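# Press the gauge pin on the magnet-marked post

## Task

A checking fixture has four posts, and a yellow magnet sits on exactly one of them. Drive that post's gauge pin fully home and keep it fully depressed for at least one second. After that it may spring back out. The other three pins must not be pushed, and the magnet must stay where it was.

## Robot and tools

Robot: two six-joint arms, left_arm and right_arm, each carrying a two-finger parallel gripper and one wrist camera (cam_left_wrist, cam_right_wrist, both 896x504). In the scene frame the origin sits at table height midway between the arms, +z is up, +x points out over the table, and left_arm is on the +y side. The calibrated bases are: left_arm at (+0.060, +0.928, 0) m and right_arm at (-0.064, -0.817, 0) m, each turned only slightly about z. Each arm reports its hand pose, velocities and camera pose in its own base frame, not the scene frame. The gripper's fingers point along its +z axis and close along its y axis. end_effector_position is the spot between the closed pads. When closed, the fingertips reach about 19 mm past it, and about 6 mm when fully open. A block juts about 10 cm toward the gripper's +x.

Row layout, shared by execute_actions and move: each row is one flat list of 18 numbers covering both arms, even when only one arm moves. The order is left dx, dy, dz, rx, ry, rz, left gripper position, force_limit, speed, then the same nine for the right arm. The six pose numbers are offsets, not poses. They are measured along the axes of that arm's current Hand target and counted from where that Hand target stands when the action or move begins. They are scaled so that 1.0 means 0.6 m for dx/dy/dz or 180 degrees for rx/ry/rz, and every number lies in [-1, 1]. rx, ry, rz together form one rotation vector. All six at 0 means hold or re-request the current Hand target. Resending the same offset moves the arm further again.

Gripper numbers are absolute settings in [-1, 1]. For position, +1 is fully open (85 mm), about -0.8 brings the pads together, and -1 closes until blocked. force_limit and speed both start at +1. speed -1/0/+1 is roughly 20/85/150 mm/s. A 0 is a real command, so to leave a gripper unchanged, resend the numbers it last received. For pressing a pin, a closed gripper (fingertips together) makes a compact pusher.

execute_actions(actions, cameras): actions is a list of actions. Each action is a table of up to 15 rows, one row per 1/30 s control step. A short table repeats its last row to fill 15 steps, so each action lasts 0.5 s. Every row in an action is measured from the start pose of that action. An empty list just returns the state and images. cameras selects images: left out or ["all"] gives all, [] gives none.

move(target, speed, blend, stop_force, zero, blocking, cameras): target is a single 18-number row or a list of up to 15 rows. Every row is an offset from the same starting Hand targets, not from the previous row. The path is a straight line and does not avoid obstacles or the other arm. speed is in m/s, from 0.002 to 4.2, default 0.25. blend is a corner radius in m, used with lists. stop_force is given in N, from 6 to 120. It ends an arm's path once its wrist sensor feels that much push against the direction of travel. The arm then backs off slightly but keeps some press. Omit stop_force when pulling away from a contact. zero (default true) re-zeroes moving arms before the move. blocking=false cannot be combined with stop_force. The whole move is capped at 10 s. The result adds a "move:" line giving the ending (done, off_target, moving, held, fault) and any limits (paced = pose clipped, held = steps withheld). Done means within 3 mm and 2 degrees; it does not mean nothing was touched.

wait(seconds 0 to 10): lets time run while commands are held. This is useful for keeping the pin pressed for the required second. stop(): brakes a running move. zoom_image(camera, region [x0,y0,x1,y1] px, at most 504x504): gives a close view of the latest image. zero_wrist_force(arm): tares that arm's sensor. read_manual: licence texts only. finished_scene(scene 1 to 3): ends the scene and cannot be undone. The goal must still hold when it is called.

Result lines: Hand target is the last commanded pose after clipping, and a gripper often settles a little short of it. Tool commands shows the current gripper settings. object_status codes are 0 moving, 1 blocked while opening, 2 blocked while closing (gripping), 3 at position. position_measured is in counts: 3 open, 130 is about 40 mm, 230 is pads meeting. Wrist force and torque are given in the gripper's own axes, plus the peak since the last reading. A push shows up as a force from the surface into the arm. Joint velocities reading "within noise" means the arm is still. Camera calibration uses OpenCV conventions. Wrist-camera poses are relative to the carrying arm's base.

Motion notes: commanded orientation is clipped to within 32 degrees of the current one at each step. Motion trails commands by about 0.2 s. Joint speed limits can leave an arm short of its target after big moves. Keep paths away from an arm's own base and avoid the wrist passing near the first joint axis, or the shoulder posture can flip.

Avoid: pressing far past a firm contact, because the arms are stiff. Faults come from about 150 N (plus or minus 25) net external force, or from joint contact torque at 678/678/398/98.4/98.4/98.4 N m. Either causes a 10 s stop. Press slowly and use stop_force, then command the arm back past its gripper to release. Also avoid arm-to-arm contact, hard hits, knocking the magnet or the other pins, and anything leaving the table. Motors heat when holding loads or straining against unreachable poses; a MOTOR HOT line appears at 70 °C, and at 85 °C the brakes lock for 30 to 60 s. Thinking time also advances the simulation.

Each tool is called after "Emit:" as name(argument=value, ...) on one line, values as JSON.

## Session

Emit:
execute_actions(actions=[])

Scene clock: 0.00 s.
left_arm: end_effector_position=(+0.3071, -0.4220, +0.1602) position_measured=3 object_status=3 end_effector_quat_wxyz=(+0.066, +0.956, -0.074, +0.275) | right_arm: end_effector_position=(+0.4900, -0.3027, +0.2369) position_measured=3 object_status=3 end_effector_quat_wxyz=(+0.548, -0.467, -0.511, -0.471)
Joint positions: left_arm=[-1.763 -1.739 2.857 -2.766 -1.003 1.555] | right_arm=[2.511 -2.074 -2.06 -2.212 2.389 -0.015]
Joint velocities: within noise
Joint torques (N m): no reading
Motor temperatures (°C): left_arm=[24 35 26 38 34 33] | right_arm=[28 35 35 36 33 38]
Wrist force (N): no reading
Wrist torque (N m): no reading
Wrist force, peak (N): no reading
Hand target: left_arm +0.3071, -0.4220, +0.1602; +0.066, +0.956, -0.074, +0.275 | right_arm +0.4900, -0.3027, +0.2369; +0.548, -0.467, -0.511, -0.471
Tool commands: left_gripper/position=+1.0 left_gripper/force_limit=+1.0 left_gripper/speed=+1.0 right_gripper/position=+1.0 right_gripper/force_limit=+1.0 right_gripper/speed=+1.0
camera_calibration:
cam_left_wrist: T_world_to_cam=[[-0.285835, -0.958093, 0.0188626, -0.30276], [-0.929607, 0.27245, -0.248197, 0.463413], [0.232657, -0.0884782, -0.968526, 0.172428], [0, 0, 0, 1]] pos_world=[0.304136, -0.401073, 0.28773]
cam_right_wrist: T_world_to_cam=[[0.978979, 0.0562001, -0.196068, -0.399553], [-0.174505, -0.266853, -0.947807, 0.238768], [-0.105588, 0.962097, -0.251436, 0.530477], [0, 0, 0, 1]] pos_world=[0.488832, -0.424199, 0.281347]

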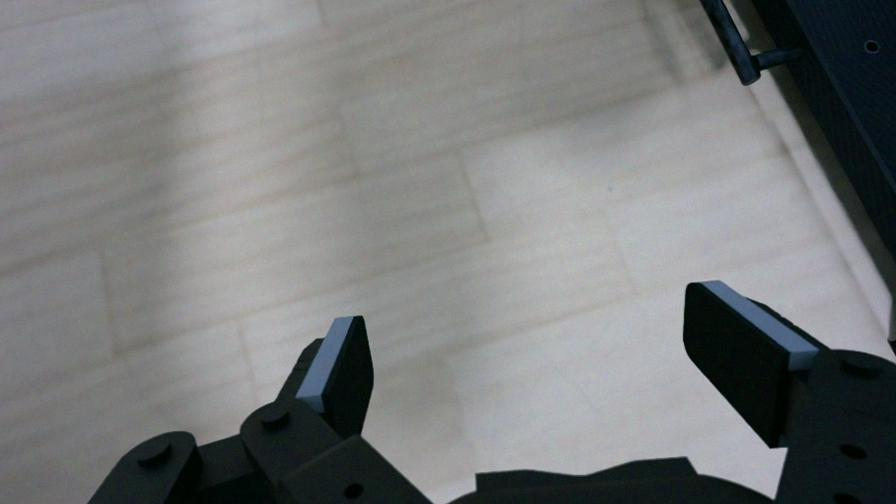

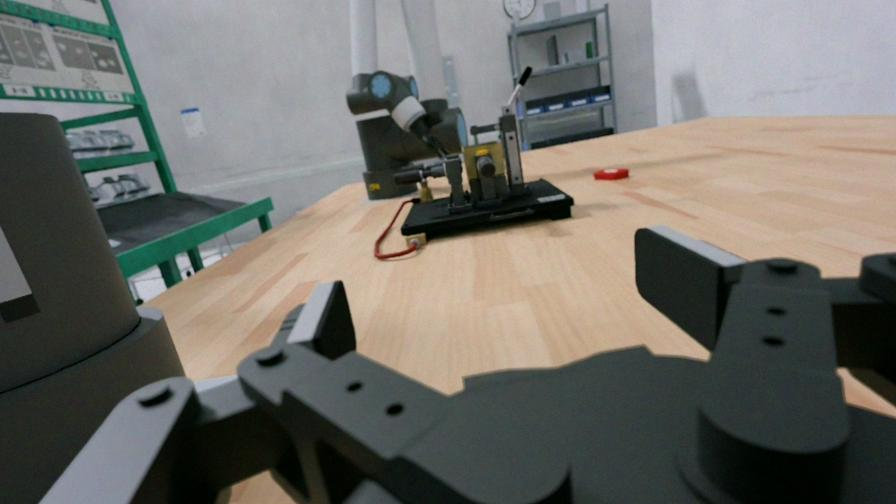

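Emit:
zoom_image(camera="cam_right_wrist", region=[360, 50, 620, 280])

Scaled by 1.938 from the camera's 896x504 image, which has a finer 1280x720 frame.

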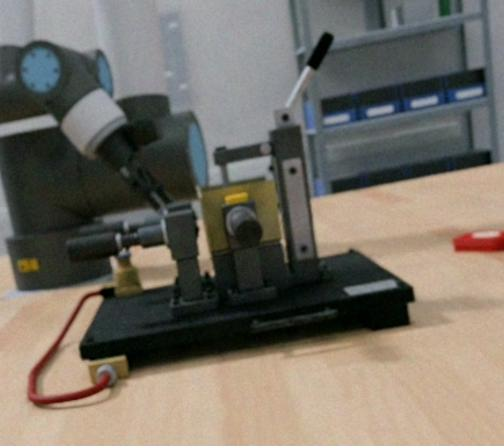

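Emit:
move(target=[0,0,0,0,0,0,1,1,1,0.178,0.30,0.732,-0.0483,-0.4845,0.0283,-1,-0.5,0], speed=0.6, cameras=["cam_right_wrist"])

Scene clock: 3.57 s.
left_arm: end_effector_position=(+0.3071, -0.4220, +0.1602) position_measured=3 object_status=3 end_effector_quat_wxyz=(+0.066, +0.956, -0.074, +0.275) | right_arm: end_effector_position=(+0.6195, +0.1506, +0.3569) position_measured=232 object_status=3 end_effector_quat_wxyz=(-0.030, +0.718, +0.694, +0.031)
Joint positions: left_arm=[-1.763 -1.739 2.857 -2.766 -1.003 1.555] | right_arm=[3.661 -1.368 -2.348 -0.952 1.644 2.126]
Joint velocities: within noise
Joint torques (N m): left_arm=[4.67 -5.84 -57.84 -9.12 3.49 -0.87] | right_arm=[8.27 11.78 104.52 5.68 -3.24 6.2]
Motor temperatures (°C): left_arm=[24 35 26 38 34 33] | right_arm=[28 35 35 36 33 38]
Wrist force (N): left_arm=[0.1 -0.2 -0.1] | right_arm=[-1.0 2.8 2.6]
Wrist torque (N m): left_arm=[-0.03 -0.01 0.00] | right_arm=[1.44 0.12 -0.53]
Wrist force, peak (N): left_arm=[-0.1 -0.5 -0.3] | right_arm=[5.1 3.3 1.9]
Hand target: left_arm +0.3071, -0.4220, +0.1602; +0.066, +0.956, -0.074, +0.275 | right_arm +0.6195, +0.1507, +0.3569; -0.030, +0.719, +0.694, +0.031
Off the commanded pose: left_arm 0.000 m, 0 deg | right_arm 0.000 m, 0 deg.
move: done
camera_calibration:
cam_right_wrist: T_world_to_cam=[[0.977613, -0.202721, 0.0563671, -0.578562], [-0.210014, -0.956556, 0.202223, 0.211521], [0.0129233, -0.209534, -0.977716, 0.500433], [0, 0, 0, 1]] pos_world=[0.603565, 0.189903, 0.479119]
Images, in order (width x height): cam_right_wrist 896x504.

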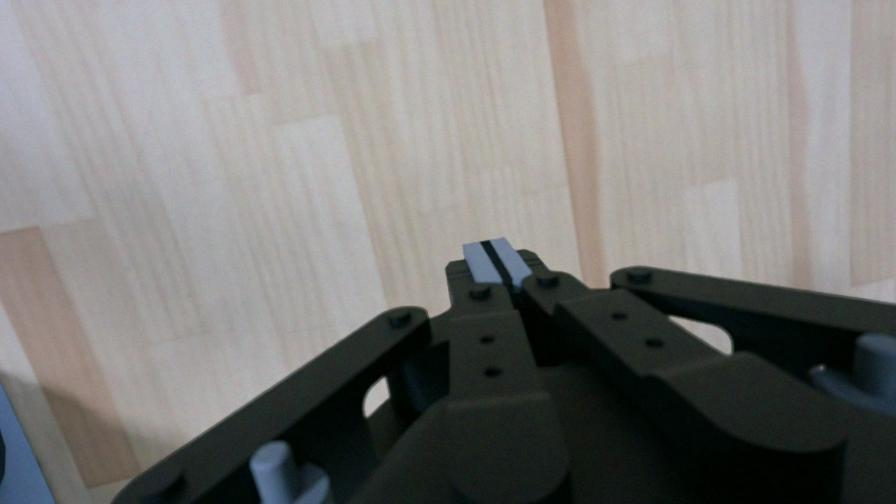

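Emit:
move(target=[0,0,0,0,0,0,1,1,1,0.677,-0.229,0.288,0,0,0,-1,-0.5,0], speed=0.45, cameras=["cam_right_wrist"])

Emit:
zoom_image(camera="cam_right_wrist", region=[250, 0, 650, 300])

Scene clock: 5.53 s.
left_arm: end_effector_position=(+0.3071, -0.4220, +0.1602) position_measured=3 object_status=3 end_effector_quat_wxyz=(+0.066, +0.956, -0.074, +0.275) | right_arm: end_effector_position=(+0.4966, +0.5745, +0.2195) position_measured=232 object_status=3 end_effector_quat_wxyz=(-0.030, +0.719, +0.694, +0.031)
Joint positions: left_arm=[-1.763 -1.739 2.857 -2.766 -1.003 1.555] | right_arm=[4.251 -1.658 -2.344 -0.632 1.606 2.716]
Joint velocities: within noise
Joint torques (N m): left_arm=[4.25 -11.02 -56.57 -8.8 2.9 -0.85] | right_arm=[7.06 55.18 83.17 16.16 -3.85 4.75]
Motor temperatures (°C): left_arm=[24 35 26 38 34 33] | right_arm=[28 35 35 36 33 38]
Wrist force (N): left_arm=[0.1 0.0 -0.1] | right_arm=[0.1 2.3 1.8]
Wrist torque (N m): left_arm=[0.01 -0.02 0.00] | right_arm=[1.49 0.02 -0.39]
Wrist force, peak (N): left_arm=[0.2 -0.3 -0.4] | right_arm=[-4.5 4.2 1.1]
Hand target: left_arm +0.3071, -0.4220, +0.1602; +0.066, +0.956, -0.074, +0.275 | right_arm +0.4966, +0.5746, +0.2194; -0.030, +0.719, +0.694, +0.031
Off the commanded pose: left_arm 0.000 m, 0 deg | right_arm 0.000 m, 0 deg.
move: done
camera_calibration:
cam_right_wrist: T_world_to_cam=[[0.977594, -0.202815, 0.056349, -0.364662], [-0.210107, -0.956474, 0.202516, 0.618873], [0.0128229, -0.209818, -0.977656, 0.456708], [0, 0, 0, 1]] pos_world=[0.480664, 0.613803, 0.34172]
Images, in order (width x height): cam_right_wrist 896x504.

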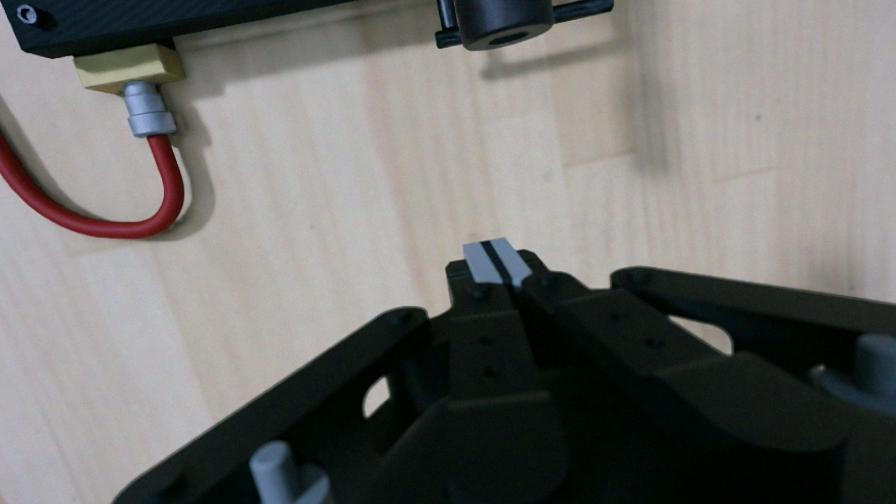

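Scaled by 1.260 from the camera's 896x504 image, which has a finer 1280x720 frame.

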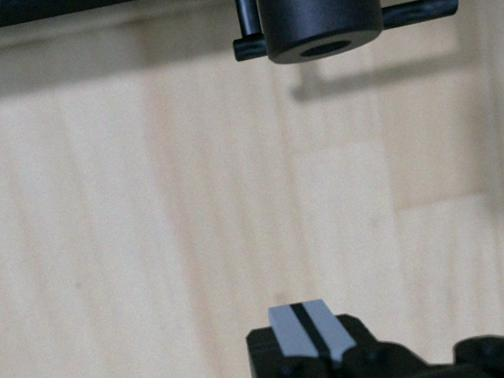

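Emit:
move(target=[0,0,0,0,0,0,1,1,1,0.0625,0.0417,0.0948,0,0,0,-1,-0.5,0], speed=0.2, cameras=["cam_right_wrist"])

Scene clock: 8.87 s.
left_arm: end_effector_position=(+0.3071, -0.4220, +0.1602) position_measured=3 object_status=3 end_effector_quat_wxyz=(+0.066, +0.956, -0.074, +0.275) | right_arm: end_effector_position=(+0.5230, +0.6159, +0.1660) position_measured=232 object_status=3 end_effector_quat_wxyz=(-0.030, +0.719, +0.694, +0.031)
Joint positions: left_arm=[-1.763 -1.739 2.857 -2.766 -1.003 1.555] | right_arm=[4.244 -1.775 -2.313 -0.546 1.607 2.709]
Joint velocities: within noise
Joint torques (N m): left_arm=[8.29 -12.96 -59.79 -7.44 4 -1.01] | right_arm=[-20.76 85.41 79.84 16.99 4.94 -7.38]
Motor temperatures (°C): left_arm=[24 35 26 38 34 33] | right_arm=[28 35 35 36 33 38]
Wrist force (N): left_arm=[-0.2 -0.3 0.2] | right_arm=[-0.8 2.7 1.8]
Wrist torque (N m): left_arm=[-0.06 0.04 0.00] | right_arm=[1.48 0.07 -0.36]
Wrist force, peak (N): left_arm=[0.4 0.1 -0.4] | right_arm=[0.8 3.7 3.5]
Hand target: left_arm +0.3071, -0.4220, +0.1602; +0.066, +0.956, -0.074, +0.275 | right_arm +0.5231, +0.6160, +0.1659; -0.030, +0.719, +0.694, +0.031
Off the commanded pose: left_arm 0.000 m, 0 deg | right_arm 0.000 m, 0 deg.
move: done
camera_calibration:
cam_right_wrist: T_world_to_cam=[[0.977594, -0.202815, 0.056349, -0.379065], [-0.210107, -0.956474, 0.202516, 0.674832], [0.0128229, -0.209818, -0.977656, 0.412849], [0, 0, 0, 1]] pos_world=[0.507064, 0.655203, 0.28832]
Images, in order (width x height): cam_right_wrist 896x504.

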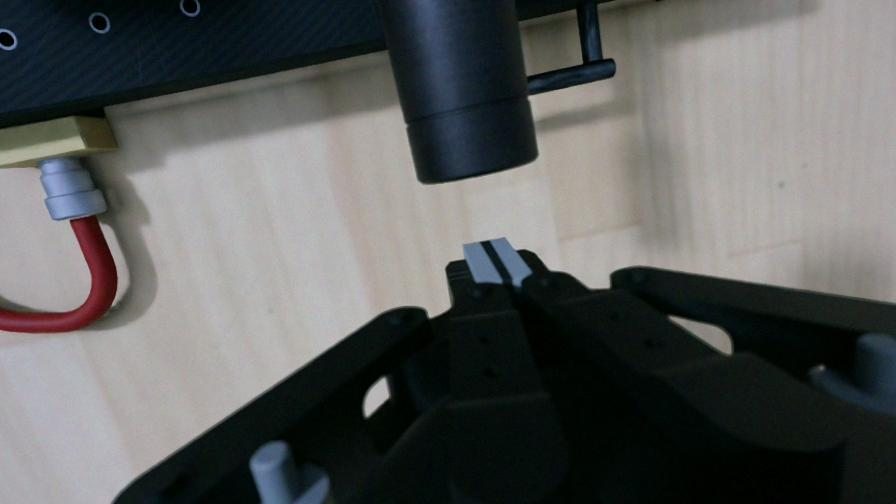

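Emit:
move(target=[[0,0,0,0,0,0,1,1,1,0.0525,-0.001,0.0046,0,0,0,-1,-0.5,0],[0,0,0,0,0,0,1,1,1,0.083,-0.0016,0.0072,0,0,0,-1,-0.5,0]], speed=[0.06,0.012], stop_force=21, cameras=["cam_right_wrist"])

Scene clock: 11.90 s.
left_arm: end_effector_position=(+0.3071, -0.4220, +0.1602) position_measured=3 object_status=3 end_effector_quat_wxyz=(+0.066, +0.956, -0.074, +0.275) | right_arm: end_effector_position=(+0.5237, +0.6573, +0.1659) position_measured=232 object_status=3 end_effector_quat_wxyz=(-0.030, +0.719, +0.694, +0.031)
Joint positions: left_arm=[-1.763 -1.739 2.857 -2.766 -1.003 1.555] | right_arm=[4.267 -1.805 -2.27 -0.558 1.605 2.732]
Joint velocities: within noise
Joint torques (N m): left_arm=[12.25 -10.7 -64.8 -7.52 3.64 -1.32] | right_arm=[-11.8 134.06 71.61 17.8 7.95 -7.28]
Motor temperatures (°C): left_arm=[24 35 26 38 34 33] | right_arm=[28 35 35 36 33 38]
Wrist force (N): left_arm=[0.0 0.1 -0.3] | right_arm=[-15.4 4.6 3.6]
Wrist torque (N m): left_arm=[0.02 0.01 0.00] | right_arm=[1.41 0.16 -0.34]
Wrist force, peak (N): left_arm=[0.5 0.1 -0.3] | right_arm=[-41.4 2.2 -9.6]
Hand target: left_arm +0.3071, -0.4220, +0.1602; +0.066, +0.956, -0.074, +0.275 | right_arm +0.5237, +0.6573, +0.1659; -0.030, +0.719, +0.694, +0.031 (not the last commanded pose)
Off the commanded pose: left_arm 0.000 m, 0 deg | right_arm 0.009 m, 0 deg.
move: contact (right_arm); path passed 1 of 2 targets
camera_calibration:
cam_right_wrist: T_world_to_cam=[[0.977615, -0.202722, 0.0563278, -0.371411], [-0.210011, -0.956493, 0.202524, 0.714581], [0.012821, -0.20982, -0.977656, 0.421333], [0, 0, 0, 1]] pos_world=[0.507765, 0.696603, 0.28812]
Images, in order (width x height): cam_right_wrist 896x504.

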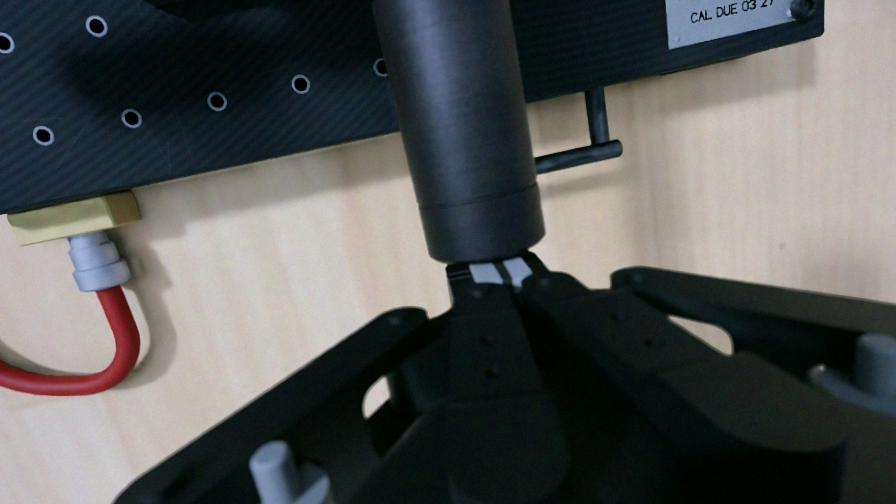

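Emit:
move(target=[0,0,0,0,0,0,1,1,1,0.0006,0,0,0,0,0,-1,-0.5,0], speed=0.01, stop_force=15, cameras=[])

Emit:
wait(seconds=1.1, cameras=[])

Scene clock: 13.17 s.
left_arm: end_effector_position=(+0.3071, -0.4220, +0.1602) position_measured=3 object_status=3 end_effector_quat_wxyz=(+0.066, +0.956, -0.074, +0.275) | right_arm: end_effector_position=(+0.5237, +0.6575, +0.1659) position_measured=232 object_status=3 end_effector_quat_wxyz=(-0.030, +0.719, +0.694, +0.031)
Joint positions: left_arm=[-1.763 -1.739 2.857 -2.766 -1.003 1.555] | right_arm=[4.267 -1.805 -2.27 -0.558 1.605 2.732]
Joint velocities: within noise
Joint torques (N m): left_arm=[15.43 -8.51 -68.58 -7.42 3.67 -1.43] | right_arm=[23.68 100.79 104.2 16.36 5.69 3.91]
Motor temperatures (°C): left_arm=[24 35 26 38 34 33] | right_arm=[28 35 35 36 33 38]
Wrist force (N): left_arm=[0.1 -0.2 -0.2] | right_arm=[-31.7 -1.2 -0.9]
Wrist torque (N m): left_arm=[-0.04 -0.02 0.01] | right_arm=[1.49 -0.07 -0.49]
Wrist force, peak (N): left_arm=[0.2 -0.1 -0.6] | right_arm=[-32.2 -1.3 -1.2]
Hand target: left_arm +0.3071, -0.4220, +0.1602; +0.066, +0.956, -0.074, +0.275 | right_arm +0.5237, +0.6575, +0.1659; -0.030, +0.719, +0.694, +0.031
Off the commanded pose: left_arm 0.000 m, 0 deg | right_arm 0.000 m, 0 deg.
move: contact (right_arm)
No camera images: "cameras" was empty.

Scene clock: 14.27 s.
left_arm: end_effector_position=(+0.3071, -0.4220, +0.1602) position_measured=3 object_status=3 end_effector_quat_wxyz=(+0.066, +0.956, -0.074, +0.275) | right_arm: end_effector_position=(+0.5237, +0.6575, +0.1659) position_measured=232 object_status=3 end_effector_quat_wxyz=(-0.030, +0.719, +0.694, +0.031)
Joint positions: left_arm=[-1.763 -1.739 2.857 -2.766 -1.003 1.555] | right_arm=[4.267 -1.805 -2.27 -0.558 1.605 2.732]
Joint velocities: within noise
Joint torques (N m): left_arm=[8.55 -3.82 -66.8 -7.46 4.43 -0.23] | right_arm=[17.51 115.78 89.62 18.71 5.59 -0.34]
Motor temperatures (°C): left_arm=[24 35 26 38 34 33] | right_arm=[28 35 35 36 33 38]
Wrist force (N): left_arm=[0.0 0.0 -0.4] | right_arm=[-31.6 -1.1 -1.0]
Wrist torque (N m): left_arm=[0.01 0.01 0.00] | right_arm=[1.50 -0.03 -0.48]
Wrist force, peak (N): left_arm=[0.4 -0.1 0.0] | right_arm=[-32.1 -1.4 -0.5]
Hand target: left_arm +0.3071, -0.4220, +0.1602; +0.066, +0.956, -0.074, +0.275 | right_arm +0.5237, +0.6575, +0.1659; -0.030, +0.719, +0.694, +0.031
Tool commands: left_gripper/position=+1.0 left_gripper/force_limit=+1.0 left_gripper/speed=+1.0 right_gripper/position=-1.0 right_gripper/force_limit=-0.5 right_gripper/speed=+0.0
Off the commanded pose: left_arm 0.000 m, 0 deg | right_arm 0.000 m, 0 deg.
wait: 1.10 s; at rest by 0.17 s
No camera images: "cameras" was empty.

Clearly bottomed and held. Retract and finish.

Emit:
move(target=[0,0,0,0,0,0,1,1,1,-0.07,0.001,-0.006,0,0,0,-1,-0.5,0], speed=0.15, cameras=[])

Emit:
finished_scene(scene=3)

Scene clock: 15.27 s.
left_arm: end_effector_position=(+0.3071, -0.4220, +0.1602) position_measured=3 object_status=3 end_effector_quat_wxyz=(+0.066, +0.956, -0.074, +0.275) | right_arm: end_effector_position=(+0.5229, +0.6155, +0.1659) position_measured=232 object_status=3 end_effector_quat_wxyz=(-0.030, +0.719, +0.694, +0.031)
Joint positions: left_arm=[-1.763 -1.739 2.857 -2.766 -1.003 1.555] | right_arm=[4.244 -1.775 -2.314 -0.546 1.607 2.709]
Joint velocities: within noise
Joint torques (N m): left_arm=[11.22 -3.8 -66.24 -7.66 4.09 -1.05] | right_arm=[-13.16 124 57.83 15.56 4.36 -7.62]
Motor temperatures (°C): left_arm=[24 35 26 38 34 33] | right_arm=[28 35 35 36 33 38]
Wrist force (N): left_arm=[-0.3 0.0 -0.2] | right_arm=[-1.0 2.6 1.7]
Wrist torque (N m): left_arm=[-0.01 0.06 0.00] | right_arm=[1.47 0.11 -0.37]
Wrist force, peak (N): left_arm=[0.0 0.3 -0.3] | right_arm=[-31.9 -1.1 -0.9]
Hand target: left_arm +0.3071, -0.4220, +0.1602; +0.066, +0.956, -0.074, +0.275 | right_arm +0.5229, +0.6153, +0.1659; -0.030, +0.719, +0.694, +0.031
Off the commanded pose: left_arm 0.000 m, 0 deg | right_arm 0.000 m, 0 deg.
move: done
No camera images: "cameras" was empty.

The scene is finished: the task was done.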